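# Open the tagged valve by its stated number of turns

## Task

Every valve begins closed, and exactly one carries a tag hanging from it on a chain. Turn that tagged valve open by the number of complete turns written on the tag, and make sure every other valve is closed at the end.

## Robot and tools

Robot: two arms, left_arm (carries a left hand) and right_arm (carries a right hand, the mirror image), each with five fingers. Base poses in the scene frame: left_arm at (+0.024, +0.371, 0) m, right_arm at (-0.043, -0.282, 0) m, each turned only slightly about z. A camera stand sits on the floor behind them.

Scene frame: origin at table-top height, halfway between the nominal bases; +x forward over the table, +z up, +y toward left_arm. Arm names do not match image sides. All printed hand positions (metres), orientations (quat_wxyz) and offsets use this frame's axes; a rotation offset pivots about the arm's Hand target position.

Hand point: a point 0.05 m in front of the palm and 0.15 m out from the wrist face along the fingers. Its +z runs along straight fingers, +y leaves the palm, +x crosses the palm away from the thumb for the right hand, toward the thumb for the left. Straight fingertips lie about 0.06 to 0.07 m past the point along +z and 0.06 m behind it along -y. A bracket on the little-finger side of the wrist can strike things. Readings may be off by a few cm; arms rest 1 to 3 cm (sometimes 5) short of commands, usually low, without any contact.

A row is 28 numbers, all in [-1, 1], always covering both arms: left dx, dy, dz, rx, ry, rz; left little, ring, middle, index, thumb_bend, thumb_turn; left force_limit, speed; then the same 14 for the right arm. The six pose numbers are an offset (not a pose) from that arm's Hand target as it stood when the action or move began; 1.0 equals 0.6 m or 180 degrees; rx, ry, rz form a single rotation vector. All zeros re-requests the current Hand target. Finger numbers: +1 open/straight, -1 closed; thumb_turn +1 beside the palm, -1 across in front of it. force_limit maps -1..+1 to roughly 0..10 N (0..15 N for the two thumb motors); speed rises linearly to full at +0.48. Hand numbers are targets, not increments; to leave a hand unchanged resend its last eight commanded numbers (or, if none sent yet, its hand_measured plus hand_force_limit and hand_speed). For a soft grip close with speed at -0.94 or lower. With the thumb across the palm, the hand grips objects about 0.035 to 0.065 m thick, or a handle as thin as 0.025 m.

execute_actions(actions, cameras): actions is a list of actions; each action is up to 15 rows, one per 1/30 s step, and a short one repeats its final row. Every row counts from the action's start pose. Images come back only for an empty actions list or when cameras names them (["all"], a list of names, or []).

move(target, speed, blend, blocking, cameras): target is one 28-number row or a list of up to 15 rows, each an offset from the same starting Hand targets. The hand travels in a straight line, taking the shorter rotation, at least 0.5 s and at most 10 s in total. speed is m/s (0.002 to 4.3, default 0.25; rotation capped at twice that in rad/s), one value or one per target. blend (m) rounds corners between list targets; 0 halts at each. blocking=false returns after about 0.5 s while motion continues. Moves do not avoid obstacles or the other arm; faster moves lag, stray and hit harder. Keep paths away from an arm's own base. The result adds a move: line (done, off_target, moving, held, fault) and limits (paced = pose clipped, held = steps withheld).

wait(seconds 0 to 10, cameras) lets time pass with commands held. stop(cameras) brakes a running move. zoom_image(camera, region [x0, y0, x1, y1], max 504x504 pixels) enlarges part of the newest image of cam_head_left, cam_head_right, cam_high, cam_left_wrist or cam_right_wrist (all 672x504). show_instructions shows the reference pages. finished_scene(scene=1) ends the scene for good.

Results: end_effector_position and quat per arm; Hand target (the next offset base, after clipping orientation to within 40 degrees of measured); joint positions, velocities ("within noise" when still) and torques (biased, noisy; entries 3 and 4 wrap at ±28 N m); hand_measured, hand_stopped_by (moving, target, force, stalled, fault) and hand_load_n (positive pushes a finger open; a lost grip shows as load near 0), all in the six-motor order. A MOTOR HOT line warns of heating; at 100 °C that arm goes limp for 30 to 60 s or more. Joint ranges (rad): waist ±2.880, shoulder 0 to 3.142, elbow 0 to 3.019, wrist pitch -1.693 to 1.571, wrist yaw ±1.571, wrist roll ±2.094.

Avoid: striking fixed or heavy items, fast or deep pushes past contact, releasing moving parts, dropping things or leaving anything off the table, contact or squeezing between the two hands, overloading fingers by twisting, and long stretched-out or stalled holds that overheat motors. To end a push, command back past the hand point. Loose items may be nudged occasionally.

Each tool is called by a JSON object that holds its "api" and its "payload".

Reference images:

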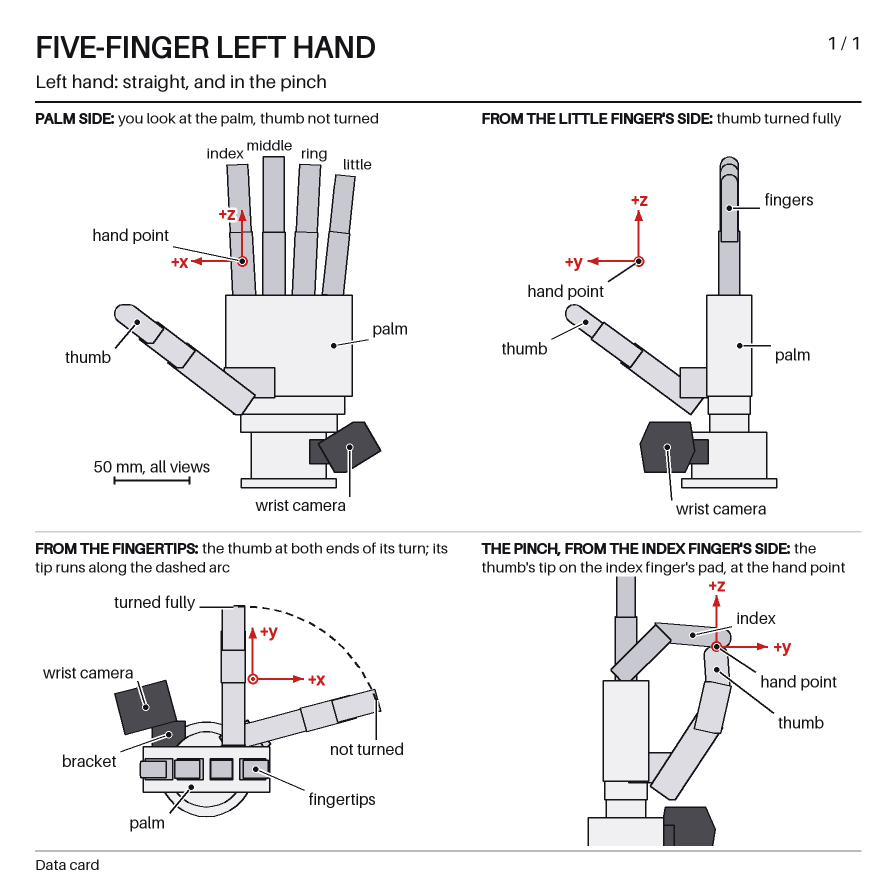

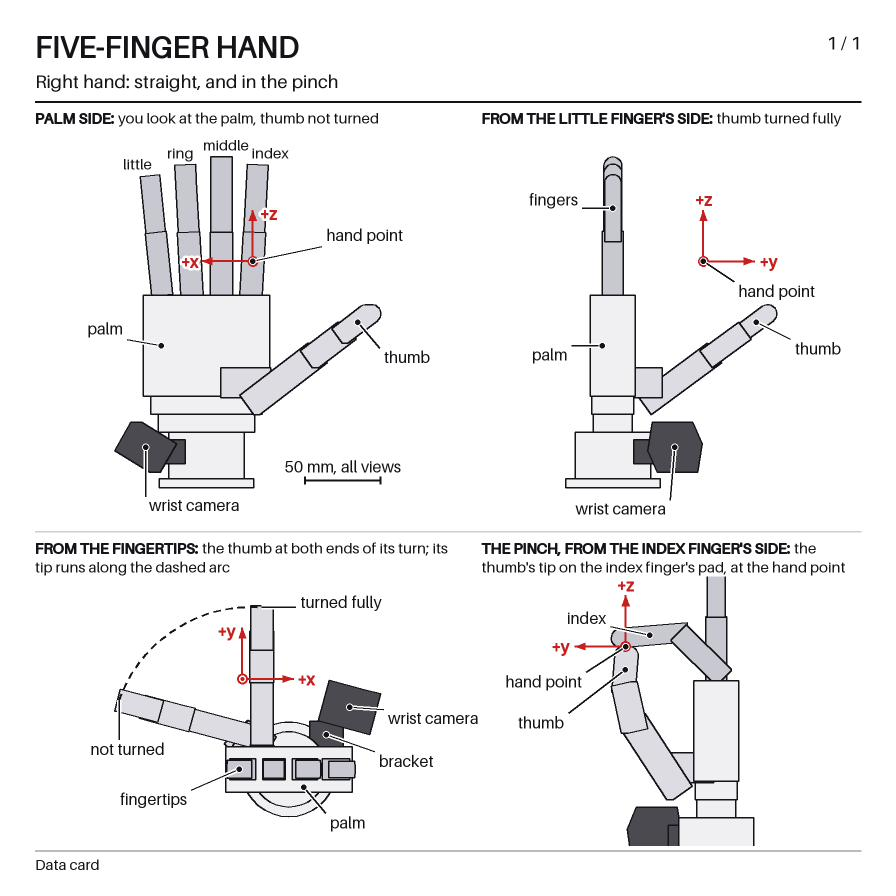

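## Session

{"api": "execute_actions", "payload": {"actions": []}}

Scene clock: 0.00 s.
left_arm: end_effector_position=(+0.8965, +0.4649, +0.1177) hand_measured=(+1.000, +1.000, +1.000, +1.000, +1.000, +1.000) hand_load_n=(+0.0, +0.0, +0.0, +0.0, +0.0, +0.0) hand_stopped_by=(target, target, target, target, target, target) hand_force_limit=0.00 hand_speed=-0.80 end_effector_quat_wxyz=(+0.729, -0.133, +0.659, -0.128) | right_arm: end_effector_position=(+0.9199, +0.0461, +0.3655) hand_measured=(+1.000, +1.000, +1.000, +1.000, +1.000, +1.000) hand_load_n=(+0.0, +0.0, +0.0, +0.0, +0.0, +0.0) hand_stopped_by=(target, target, target, target, target, target) hand_force_limit=0.00 hand_speed=-0.80 end_effector_quat_wxyz=(-0.131, +0.561, +0.330, +0.748)
Joint positions: left_arm=[0.051 2.236 1.544 0.787 0.04 1.194] | right_arm=[0.344 2.458 2.495 0.129 -0.383 -1.867]
Joint velocities: within noise
Joint torques (N m): no reading
Heat: left arm: hottest waist 32 °C; right arm: hottest shoulder 36 °C.
Hand target: left_arm +0.9036, +0.4671, +0.1355; +0.741, -0.130, +0.646, -0.126 | right_arm +0.9203, +0.0449, +0.3791; -0.125, +0.550, +0.328, +0.758

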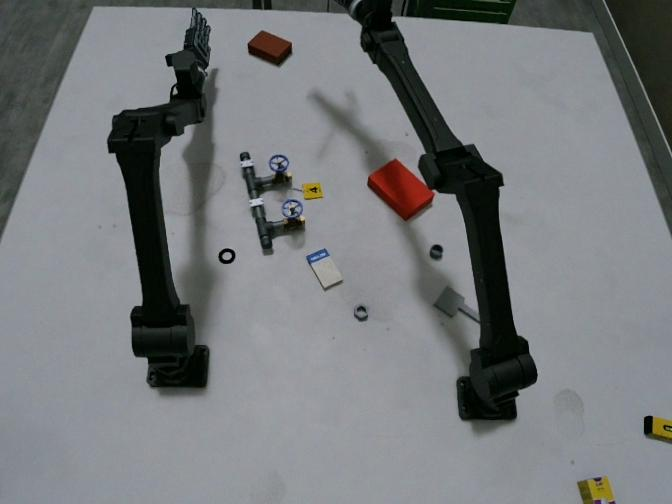

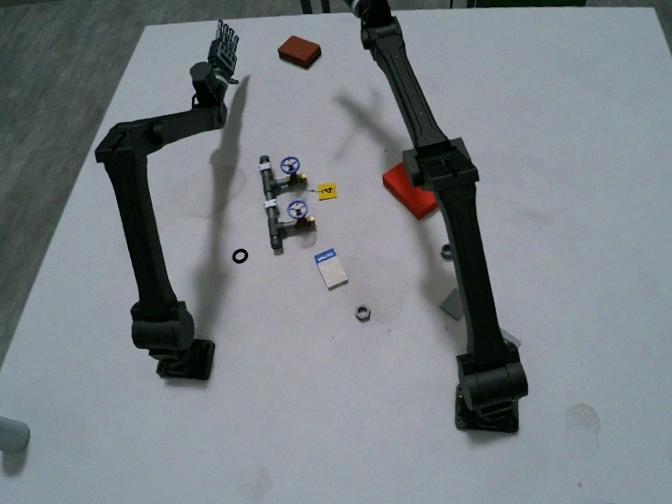

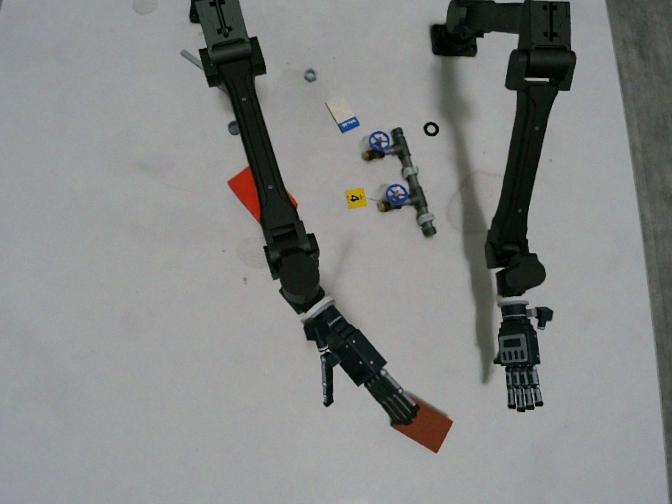

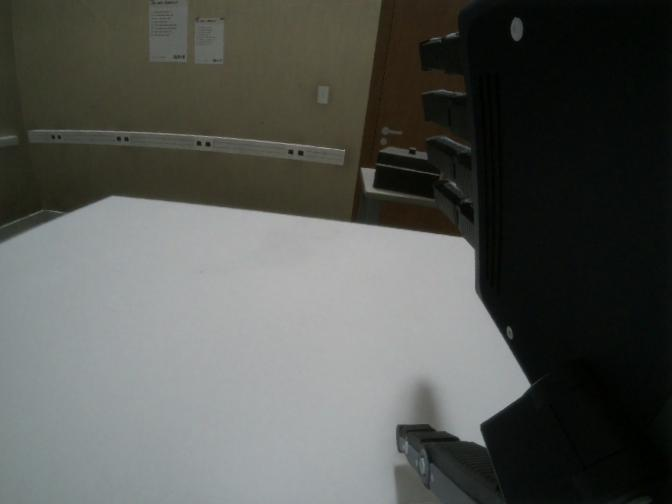

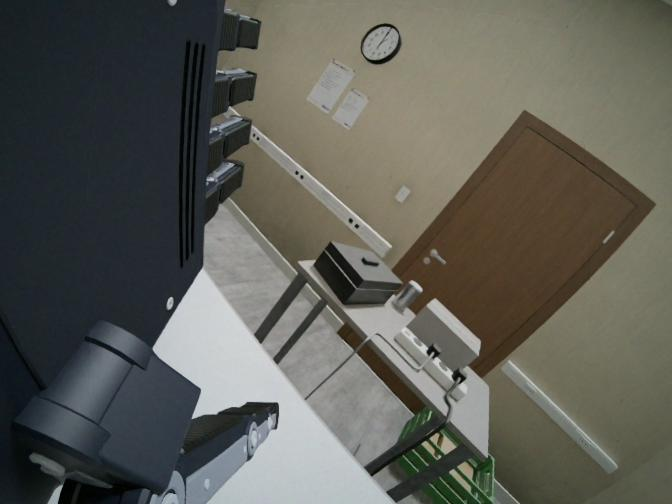

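{"api": "zoom_image", "payload": {"camera": "cam_high", "region": [320, 100, 460, 250]}}

{"api": "zoom_image", "payload": {"camera": "cam_head_left", "region": [220, 130, 360, 270]}}

{"api": "zoom_image", "payload": {"camera": "cam_head_right", "region": [240, 130, 360, 270]}}

Scaled by 3.360 from the camera's 672x504 image, which has a finer 960x720 frame.

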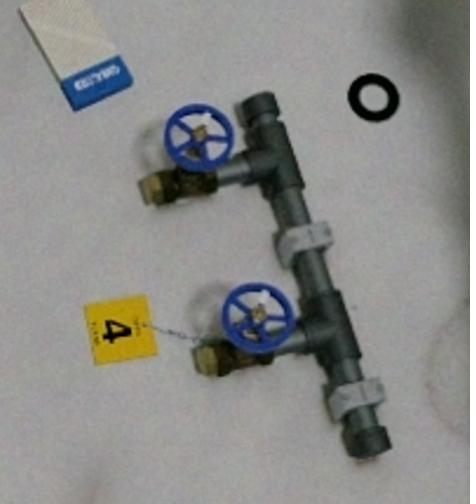

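Scaled by 3.600 from the camera's 672x504 image, which has a finer 960x720 frame.

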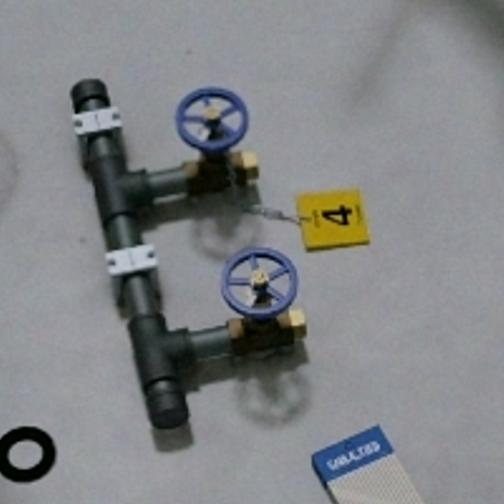

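Scaled by 3.600 from the camera's 672x504 image, which has a finer 960x720 frame.

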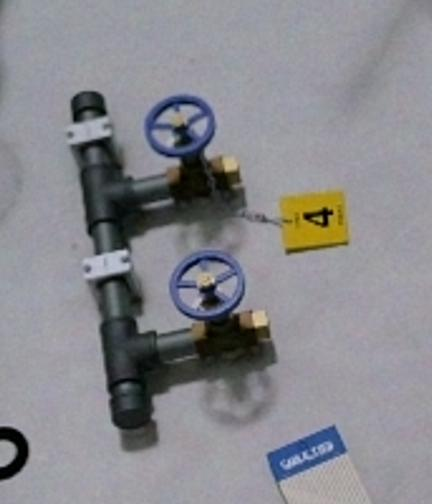

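{"api": "move", "payload": {"target": [[-0.506,-0.112,0.441,0.045,0.268,-0.047,-1,-1,-1,1,1,1,0,0, 0,0,0,0,0,0,1,1,1,1,1,1,0,-0.8],[-0.789,-0.4285,0.3575,0.091,0.537,-0.094,-1,-1,-1,1,1,1,0,0, 0,0,0,0,0,0,1,1,1,1,1,1,0,-0.8]], "blend": [0.1,0], "speed": 0.35, "cameras": ["all"]}}

Scene clock: 9.10 s.
left_arm: end_effector_position=(+0.4344, +0.2081, +0.3431) hand_measured=(-1.000, -1.000, -1.000, +1.000, +1.000, +1.000) hand_load_n=(+0.5, +0.0, +0.0, +0.0, +0.0, +0.5) hand_stopped_by=(target, target, target, target, target, target) hand_force_limit=0.00 hand_speed=0.00 end_effector_quat_wxyz=(+0.072, +0.007, +0.997, -0.026) | right_arm: end_effector_position=(+0.9199, +0.0461, +0.3655) hand_measured=(+1.000, +1.000, +1.000, +1.000, +1.000, +1.000) hand_load_n=(+0.0, +0.0, +0.0, +0.0, +0.0, +0.0) hand_stopped_by=(target, target, target, target, target, target) hand_force_limit=0.00 hand_speed=-0.80 end_effector_quat_wxyz=(-0.131, +0.561, +0.330, +0.748)
Joint positions: left_arm=[-0.491 1.559 1.84 -1.699 -0.018 1.11] | right_arm=[0.344 2.458 2.495 0.129 -0.383 -1.867]
Joint torques (N m): left_arm=[1.44 -11.69 9.28 -0.64 0.03 -0.24] | right_arm=[0.62 -19.37 10.47 2.33 0.04 -0.11]
Heat: left arm: hottest waist 32 °C; right arm: hottest shoulder 38 °C.
Hand target: left_arm +0.4302, +0.2100, +0.3500; +0.000, +0.000, +1.000, +0.001 | right_arm +0.9203, +0.0449, +0.3791; -0.125, +0.550, +0.328, +0.758
Off the commanded pose: left_arm 0.008 m, 9 deg | right_arm 0.014 m, 2 deg.
joint sent to its limit (left arm) — joint 4 (wrist pitch), lower limit. The joint targets are off in position and orientation.
move: off_target (left_arm, right_arm)

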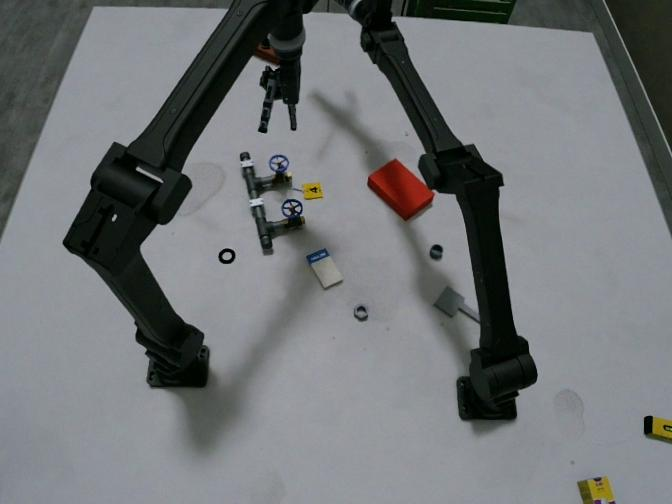

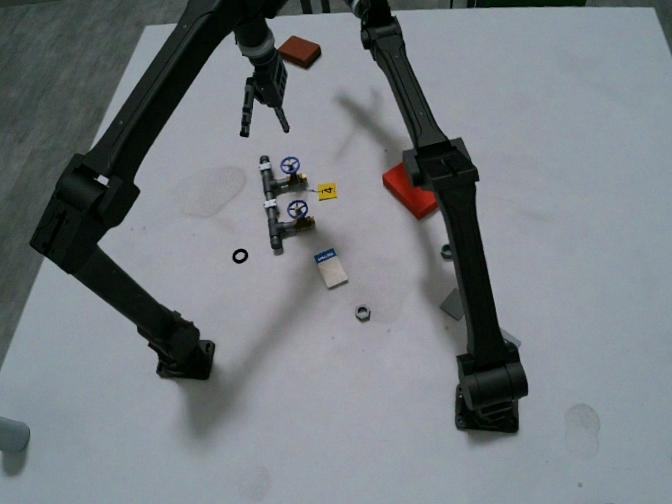

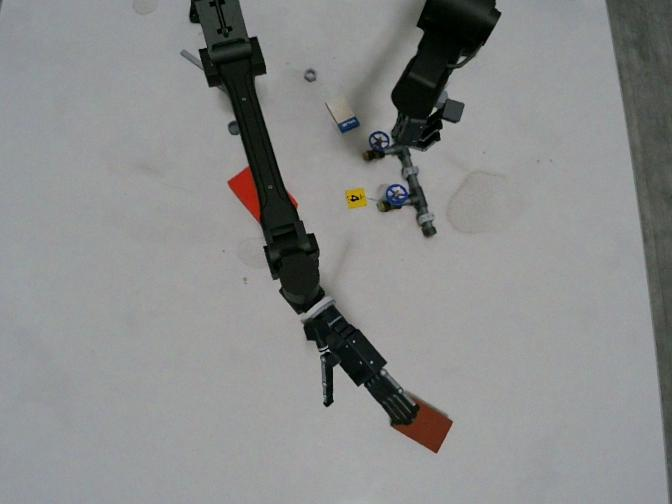

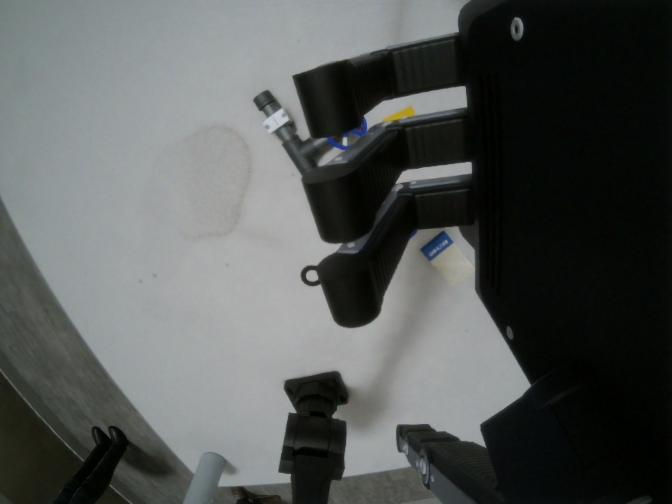

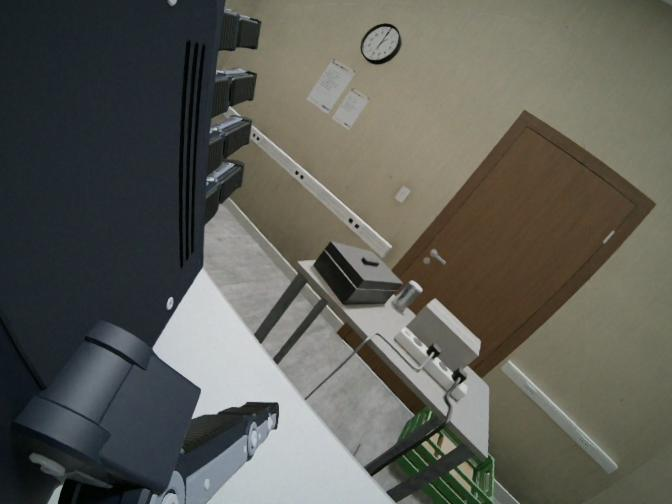

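{"api": "move", "payload": {"target": [-0.117,0.1,-0.217,0,0,0,1,-1,-1,-1,1,1,0,0.2, 0,0,0,0,0,0,1,1,1,1,1,1,0,-0.8], "speed": 0.15, "cameras": ["cam_head_left","cam_head_right","cam_high","cam_left_wrist"]}}

Scene clock: 11.83 s.
left_arm: end_effector_position=(+0.3553, +0.2703, +0.2149) hand_measured=(+1.000, -1.000, -1.000, -1.000, +1.000, +1.000) hand_load_n=(+0.0, +0.0, +0.0, +0.0, +0.0, +0.0) hand_stopped_by=(target, target, target, target, target, target) hand_force_limit=0.00 hand_speed=0.20 end_effector_quat_wxyz=(-0.015, -0.008, +1.000, +0.006) | right_arm: end_effector_position=(+0.9199, +0.0461, +0.3655) hand_measured=(+1.000, +1.000, +1.000, +1.000, +1.000, +1.000) hand_load_n=(+0.0, +0.0, +0.0, +0.0, +0.0, +0.0) hand_stopped_by=(target, target, target, target, target, target) hand_force_limit=0.00 hand_speed=-0.80 end_effector_quat_wxyz=(-0.131, +0.561, +0.330, +0.748)
Joint positions: left_arm=[-0.429 1.401 1.312 -1.514 0 1.141] | right_arm=[0.344 2.458 2.495 0.129 -0.383 -1.867]
Joint torques (N m): left_arm=[1.14 -9.64 9.54 -0.23 0.05 0.05] | right_arm=[0.5 -19.43 10.45 2.33 0.04 -0.11]
Heat: left arm: hottest waist 32 °C; right arm: hottest shoulder 38 °C.
Hand target: left_arm +0.3600, +0.2700, +0.2198; +0.000, +0.000, +1.000, +0.001 | right_arm +0.9203, +0.0449, +0.3791; -0.125, +0.550, +0.328, +0.758
Off the commanded pose: left_arm 0.007 m, 2 deg | right_arm 0.014 m, 2 deg.
move: off_target (right_arm)
Images, in order (width x height): cam_head_left 672x504, cam_head_right 672x504, cam_high 672x504, cam_left_wrist 672x504.

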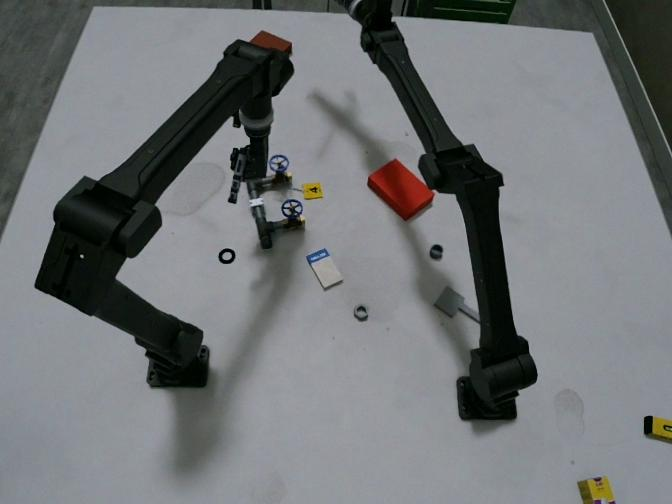

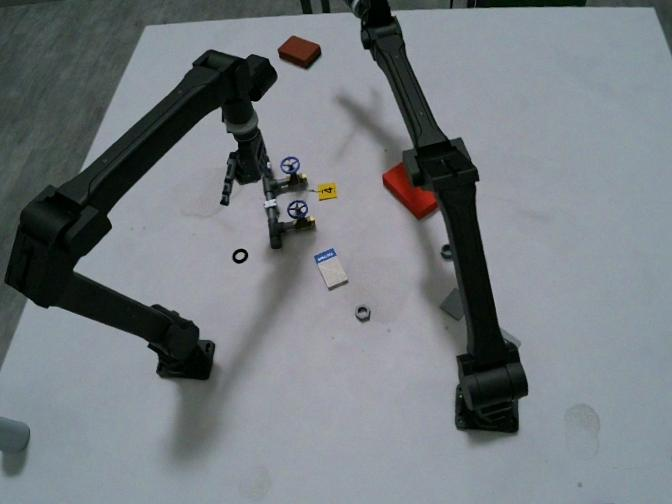

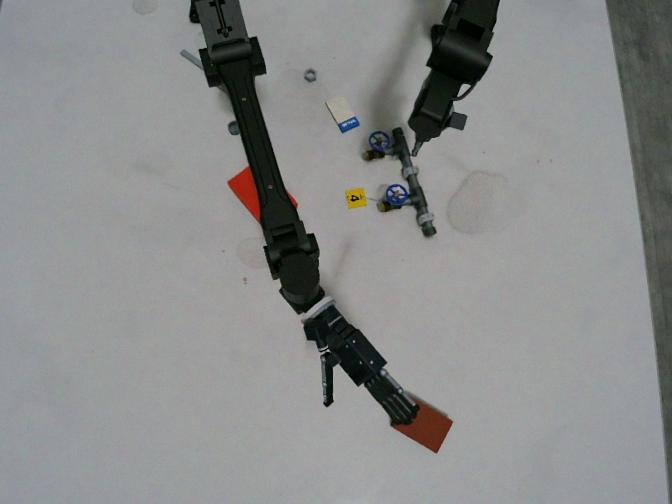

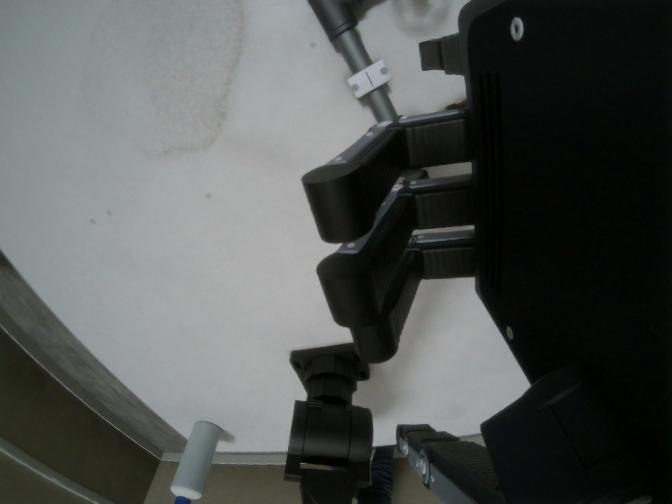

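{"api": "zoom_image", "payload": {"camera": "cam_head_left", "region": [210, 110, 330, 230]}}

{"api": "zoom_image", "payload": {"camera": "cam_head_right", "region": [210, 110, 350, 250]}}

{"api": "zoom_image", "payload": {"camera": "cam_high", "region": [340, 110, 460, 230]}}

Scaled by 4.200 from the camera's 672x504 image, which has a finer 960x720 frame.

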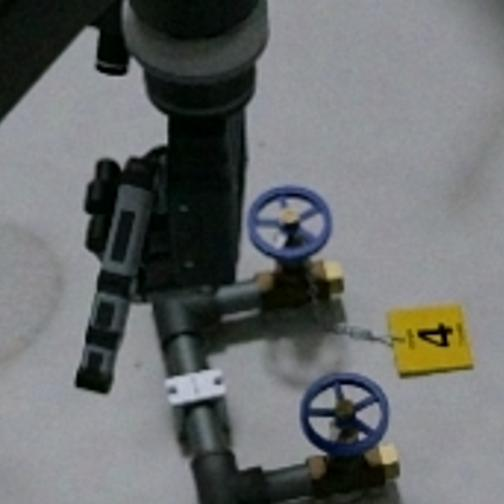

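Scaled by 3.600 from the camera's 672x504 image, which has a finer 960x720 frame.

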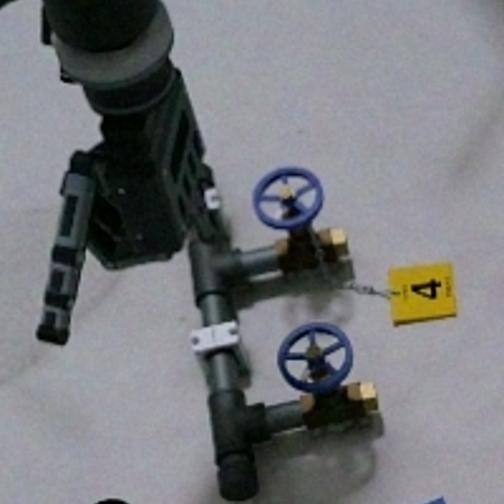

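Scaled by 4.200 from the camera's 672x504 image, which has a finer 960x720 frame.

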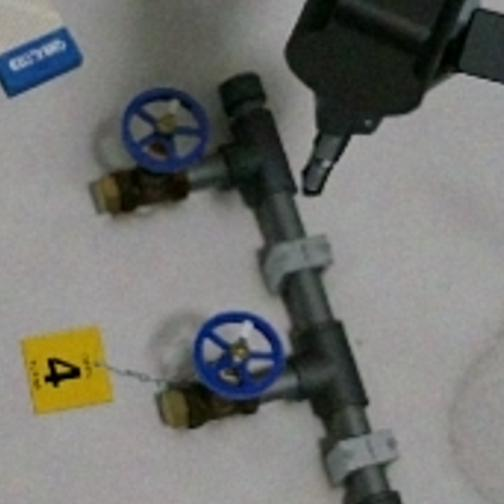

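{"api": "move", "payload": {"target": [0.2,0,0.015,0,0,-0.211,1,-1,-1,-1,1,1,0,0.2, 0,0,0,0,0,0,1,1,1,1,1,1,0,-0.8], "speed": 0.15, "cameras": ["cam_head_left","cam_head_right","cam_high","cam_left_wrist"]}}

{"api": "zoom_image", "payload": {"camera": "cam_head_left", "region": [210, 110, 330, 230]}}

{"api": "zoom_image", "payload": {"camera": "cam_head_right", "region": [220, 110, 340, 230]}}

{"api": "zoom_image", "payload": {"camera": "cam_high", "region": [340, 110, 460, 230]}}

Scene clock: 16.27 s.
left_arm: end_effector_position=(+0.4612, +0.2749, +0.2119) hand_measured=(+1.000, -1.000, -1.000, -1.000, +1.000, +1.000) hand_load_n=(+0.0, +0.0, +0.0, +0.0, +0.0, +0.0) hand_stopped_by=(target, target, target, target, target, target) hand_force_limit=0.00 hand_speed=0.20 end_effector_quat_wxyz=(-0.021, +0.318, +0.948, +0.001) | right_arm: end_effector_position=(+0.9199, +0.0461, +0.3655) hand_measured=(+1.000, +1.000, +1.000, +1.000, +1.000, +1.000) hand_load_n=(+0.0, +0.0, +0.0, +0.0, -0.5, +0.0) hand_stopped_by=(target, target, target, target, target, target) hand_force_limit=0.00 hand_speed=-0.80 end_effector_quat_wxyz=(-0.131, +0.561, +0.330, +0.748)
Joint positions: left_arm=[-0.379 1.561 1.481 -1.534 0 1.856] | right_arm=[0.344 2.458 2.495 0.129 -0.383 -1.867]
Joint torques (N m): left_arm=[1.67 -9.7 14.72 -0.94 0.03 0.09] | right_arm=[0.5 -19.43 10.47 2.36 0.05 -0.1]
Heat: left arm: hottest waist 32 °C; right arm: hottest shoulder 39 °C.
Hand target: left_arm +0.4800, +0.2700, +0.2288; +0.000, +0.325, +0.946, +0.001 | right_arm +0.9203, +0.0449, +0.3791; -0.125, +0.550, +0.328, +0.758
Off the commanded pose: left_arm 0.026 m, 3 deg | right_arm 0.014 m, 2 deg.
move: off_target (left_arm, right_arm)
Images, in order (width x height): cam_head_left 672x504, cam_head_right 672x504, cam_high 672x504, cam_left_wrist 672x504.

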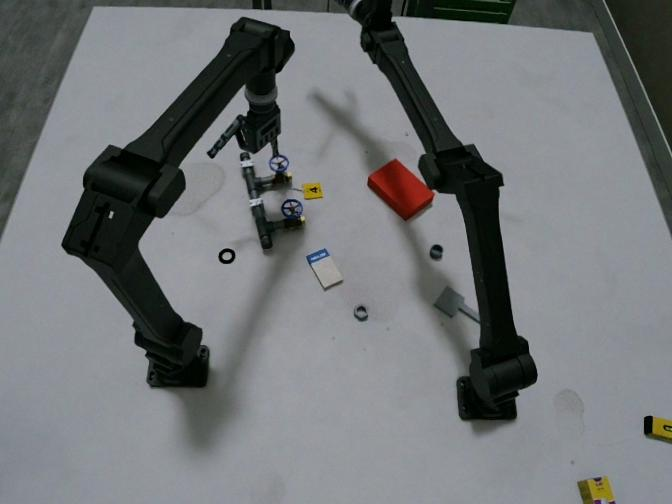

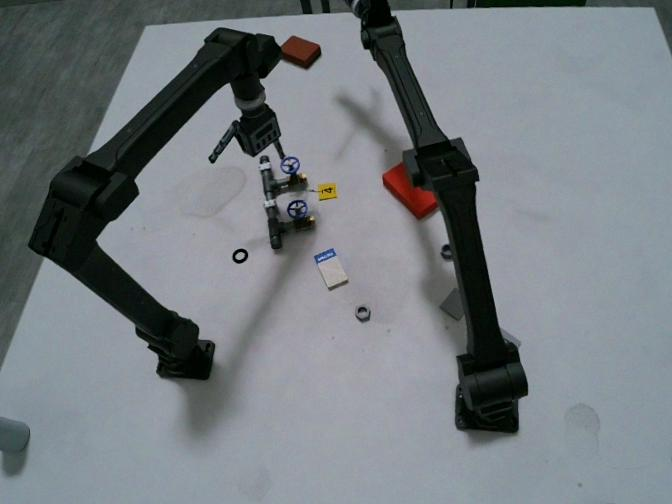

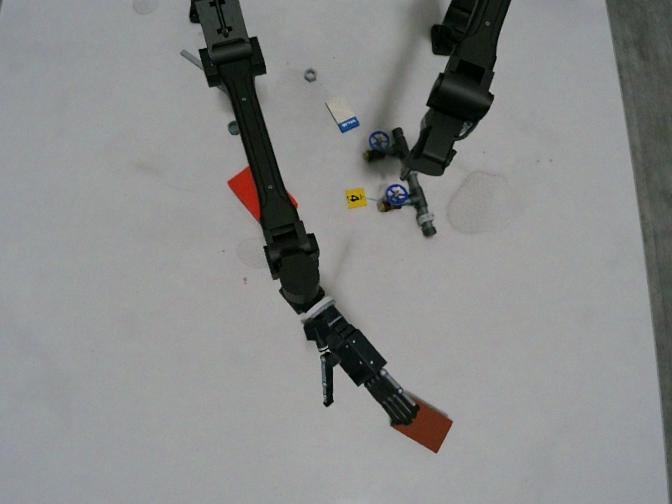

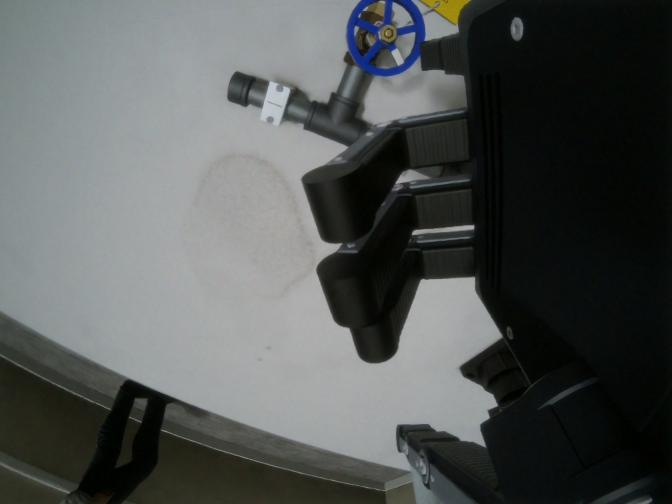

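Scaled by 4.200 from the camera's 672x504 image, which has a finer 960x720 frame.

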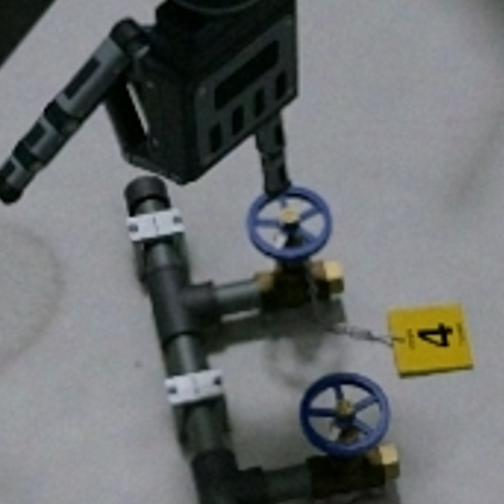

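Scaled by 4.200 from the camera's 672x504 image, which has a finer 960x720 frame.

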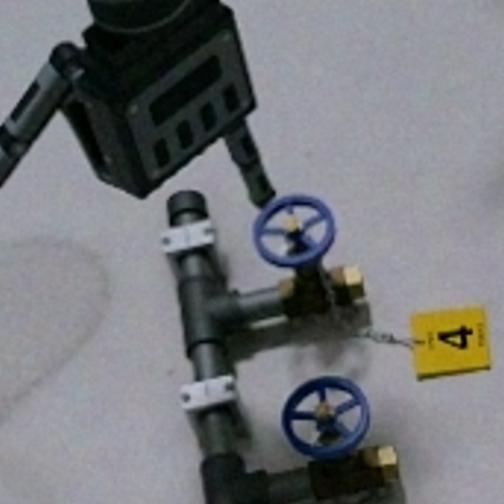

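Scaled by 4.200 from the camera's 672x504 image, which has a finer 960x720 frame.

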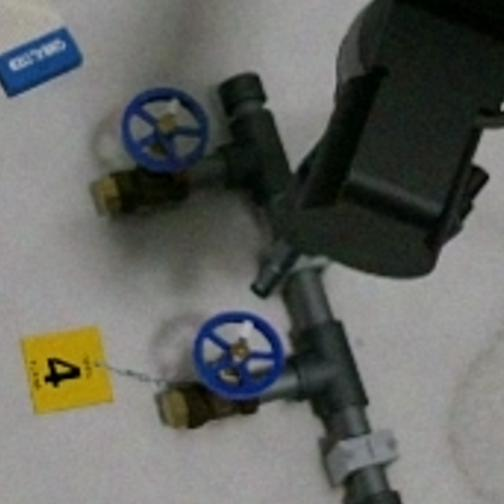

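{"api": "zoom_image", "payload": {"camera": "cam_left_wrist", "region": [320, 0, 480, 120]}}

Scaled by 3.150 from the camera's 672x504 image, which has a finer 960x720 frame.

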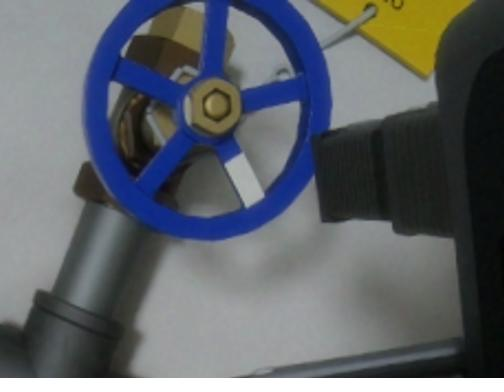

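{"api": "move", "payload": {"target": [0,0,0.05,0,0,0,-1,-1,-1,-1,1,-1,0,0.2, 0,0,0,0,0,0,1,1,1,1,1,1,0,-0.8], "speed": 0.15, "cameras": ["cam_left_wrist"]}}

Scene clock: 19.87 s.
left_arm: end_effector_position=(+0.4651, +0.2736, +0.2438) hand_measured=(-1.000, -1.000, -1.000, -1.000, +1.000, -1.000) hand_load_n=(+0.0, +0.0, +0.0, +0.0, +0.0, +0.0) hand_stopped_by=(target, target, target, target, target, target) hand_force_limit=0.00 hand_speed=0.20 end_effector_quat_wxyz=(-0.018, +0.323, +0.946, +0.000) | right_arm: end_effector_position=(+0.9199, +0.0461, +0.3655) hand_measured=(+1.000, +1.000, +1.000, +1.000, +1.000, +1.000) hand_load_n=(+0.0, +0.0, +0.0, +0.0, +0.0, +0.0) hand_stopped_by=(target, target, target, target, target, target) hand_force_limit=0.00 hand_speed=-0.80 end_effector_quat_wxyz=(-0.131, +0.561, +0.330, +0.748)
Joint positions: left_arm=[-0.379 1.563 1.567 -1.612 0 1.866] | right_arm=[0.344 2.458 2.495 0.129 -0.383 -1.867]
Joint torques (N m): left_arm=[1.9 -9.64 14.15 -0.98 0.03 0.08] | right_arm=[0.44 -19.49 10.45 2.36 0.04 -0.11]
Heat: left arm: hottest waist 32 °C; right arm: hottest shoulder 40 °C.
Hand target: left_arm +0.4800, +0.2700, +0.2588; +0.000, +0.325, +0.946, +0.001 | right_arm +0.9203, +0.0449, +0.3791; -0.125, +0.550, +0.328, +0.758
Off the commanded pose: left_arm 0.021 m, 2 deg | right_arm 0.014 m, 2 deg.
move: off_target (left_arm, right_arm)
Images, in order (width x height): cam_left_wrist 672x504.

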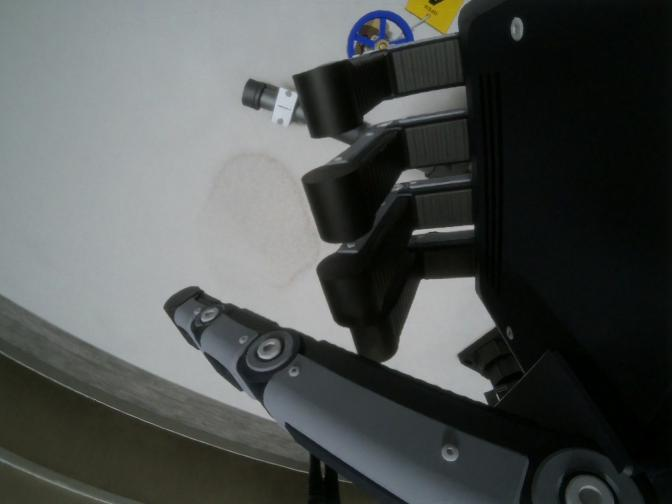

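{"api": "zoom_image", "payload": {"camera": "cam_left_wrist", "region": [140, 260, 320, 400]}}

Scaled by 2.800 from the camera's 672x504 image, which has a finer 960x720 frame.

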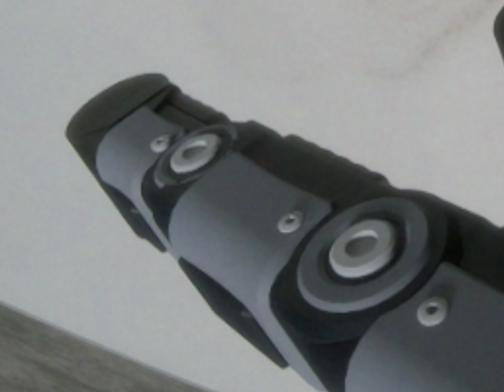

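{"api": "move", "payload": {"target": [[0.033,-0.1,0.0687,-0.164,-0.0426,0.268,-1,-1,-1,-1,1,-1,0,0.2, 0,0,0,0,0,0,1,1,1,1,1,1,0,-0.8],[0.0927,-0.2037,-0.0813,-0.3275,-0.0851,0.5354,-1,-1,-1,-1,1,-1,0,0.2, 0,0,0,0,0,0,1,1,1,1,1,1,0,-0.8]], "speed": 0.3, "blend": [0.04,0], "cameras": ["cam_head_left","cam_head_right","cam_high","cam_left_wrist"]}}

{"api": "zoom_image", "payload": {"camera": "cam_head_left", "region": [210, 110, 330, 230]}}

{"api": "zoom_image", "payload": {"camera": "cam_head_right", "region": [220, 110, 340, 230]}}

{"api": "zoom_image", "payload": {"camera": "cam_high", "region": [340, 110, 460, 230]}}

Scene clock: 25.43 s.
left_arm: end_effector_position=(+0.5336, +0.1533, +0.1977) hand_measured=(-1.000, -1.000, -1.000, -1.000, +1.000, -1.000) hand_load_n=(+0.0, +0.0, +0.0, +0.5, +0.0, +0.0) hand_stopped_by=(target, target, target, target, target, target) hand_force_limit=0.00 hand_speed=0.20 end_effector_quat_wxyz=(+0.240, -0.499, +0.752, -0.357) | right_arm: end_effector_position=(+0.9199, +0.0461, +0.3655) hand_measured=(+1.000, +1.000, +1.000, +1.000, +1.000, +1.000) hand_load_n=(+0.0, +0.0, +0.0, +0.0, +0.0, +0.0) hand_stopped_by=(target, target, target, target, target, target) hand_force_limit=0.00 hand_speed=-0.80 end_effector_quat_wxyz=(-0.131, +0.561, +0.330, +0.748)
Joint positions: left_arm=[-0.351 1.378 1.11 -0.414 0.045 0.042] | right_arm=[0.344 2.458 2.495 0.129 -0.383 -1.867]
Joint torques (N m): left_arm=[-0.09 -10.23 10.43 1.36 -0.19 -0.17] | right_arm=[0.62 -19.37 10.43 2.35 0.04 -0.11]
Heat: left arm: hottest waist 32 °C; right arm: hottest shoulder 40 °C.
Hand target: left_arm +0.5356, +0.1478, +0.2100; +0.247, -0.494, +0.746, -0.373 | right_arm +0.9203, +0.0449, +0.3791; -0.125, +0.550, +0.328, +0.758
Off the commanded pose: left_arm 0.014 m, 2 deg | right_arm 0.014 m, 2 deg.
move: off_target (left_arm, right_arm)
Images, in order (width x height): cam_head_left 672x504, cam_head_right 672x504, cam_high 672x504, cam_left_wrist 672x504.

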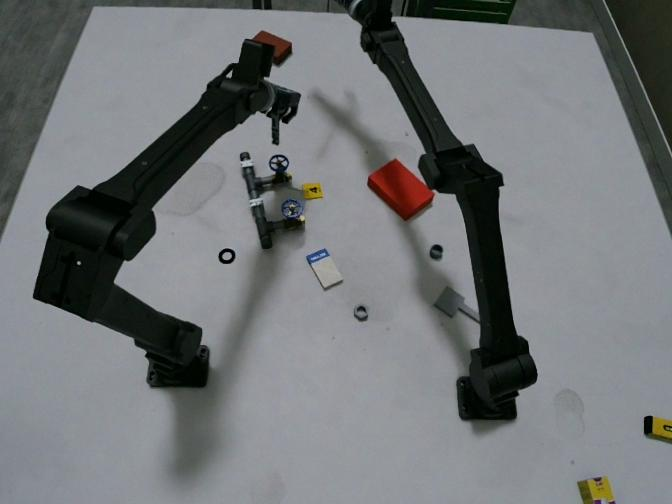

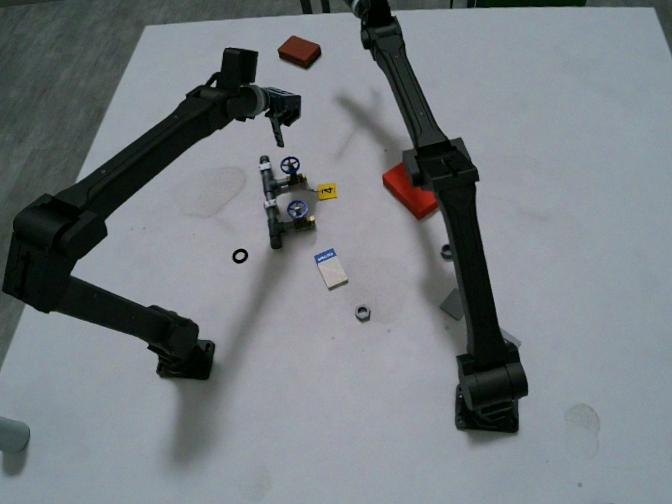

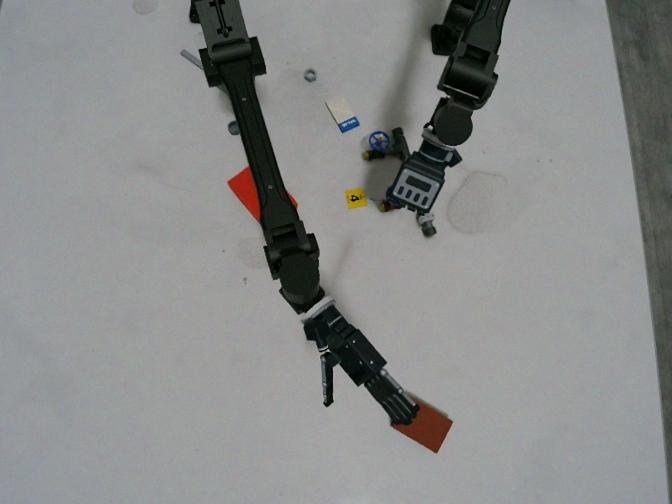

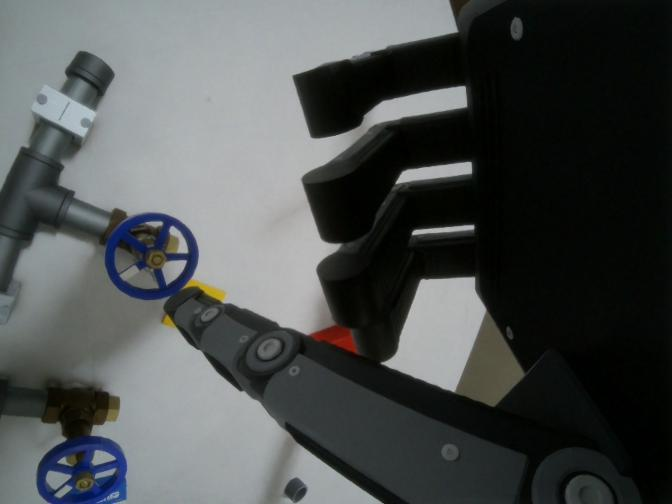

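Scaled by 4.200 from the camera's 672x504 image, which has a finer 960x720 frame.

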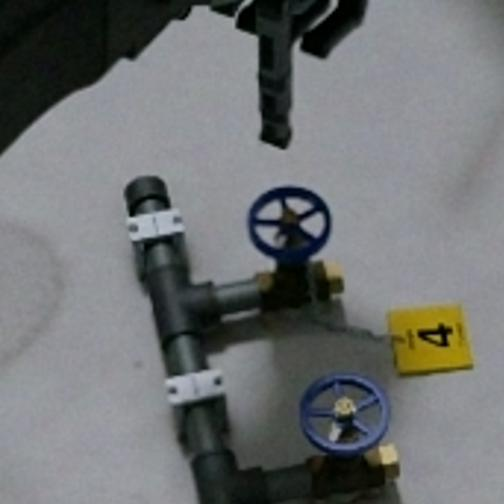

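Scaled by 4.200 from the camera's 672x504 image, which has a finer 960x720 frame.

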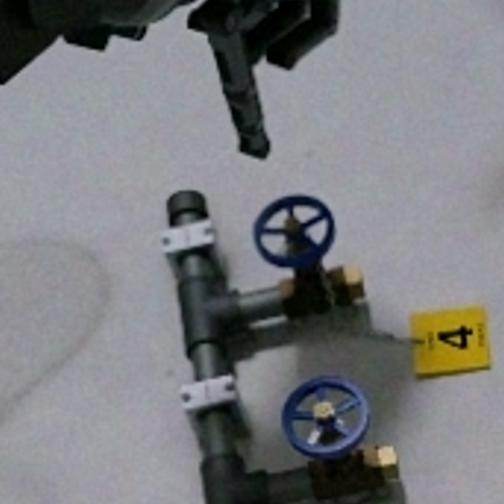

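Scaled by 4.200 from the camera's 672x504 image, which has a finer 960x720 frame.

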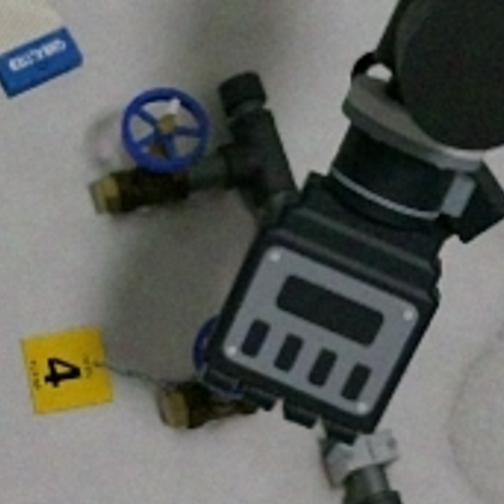

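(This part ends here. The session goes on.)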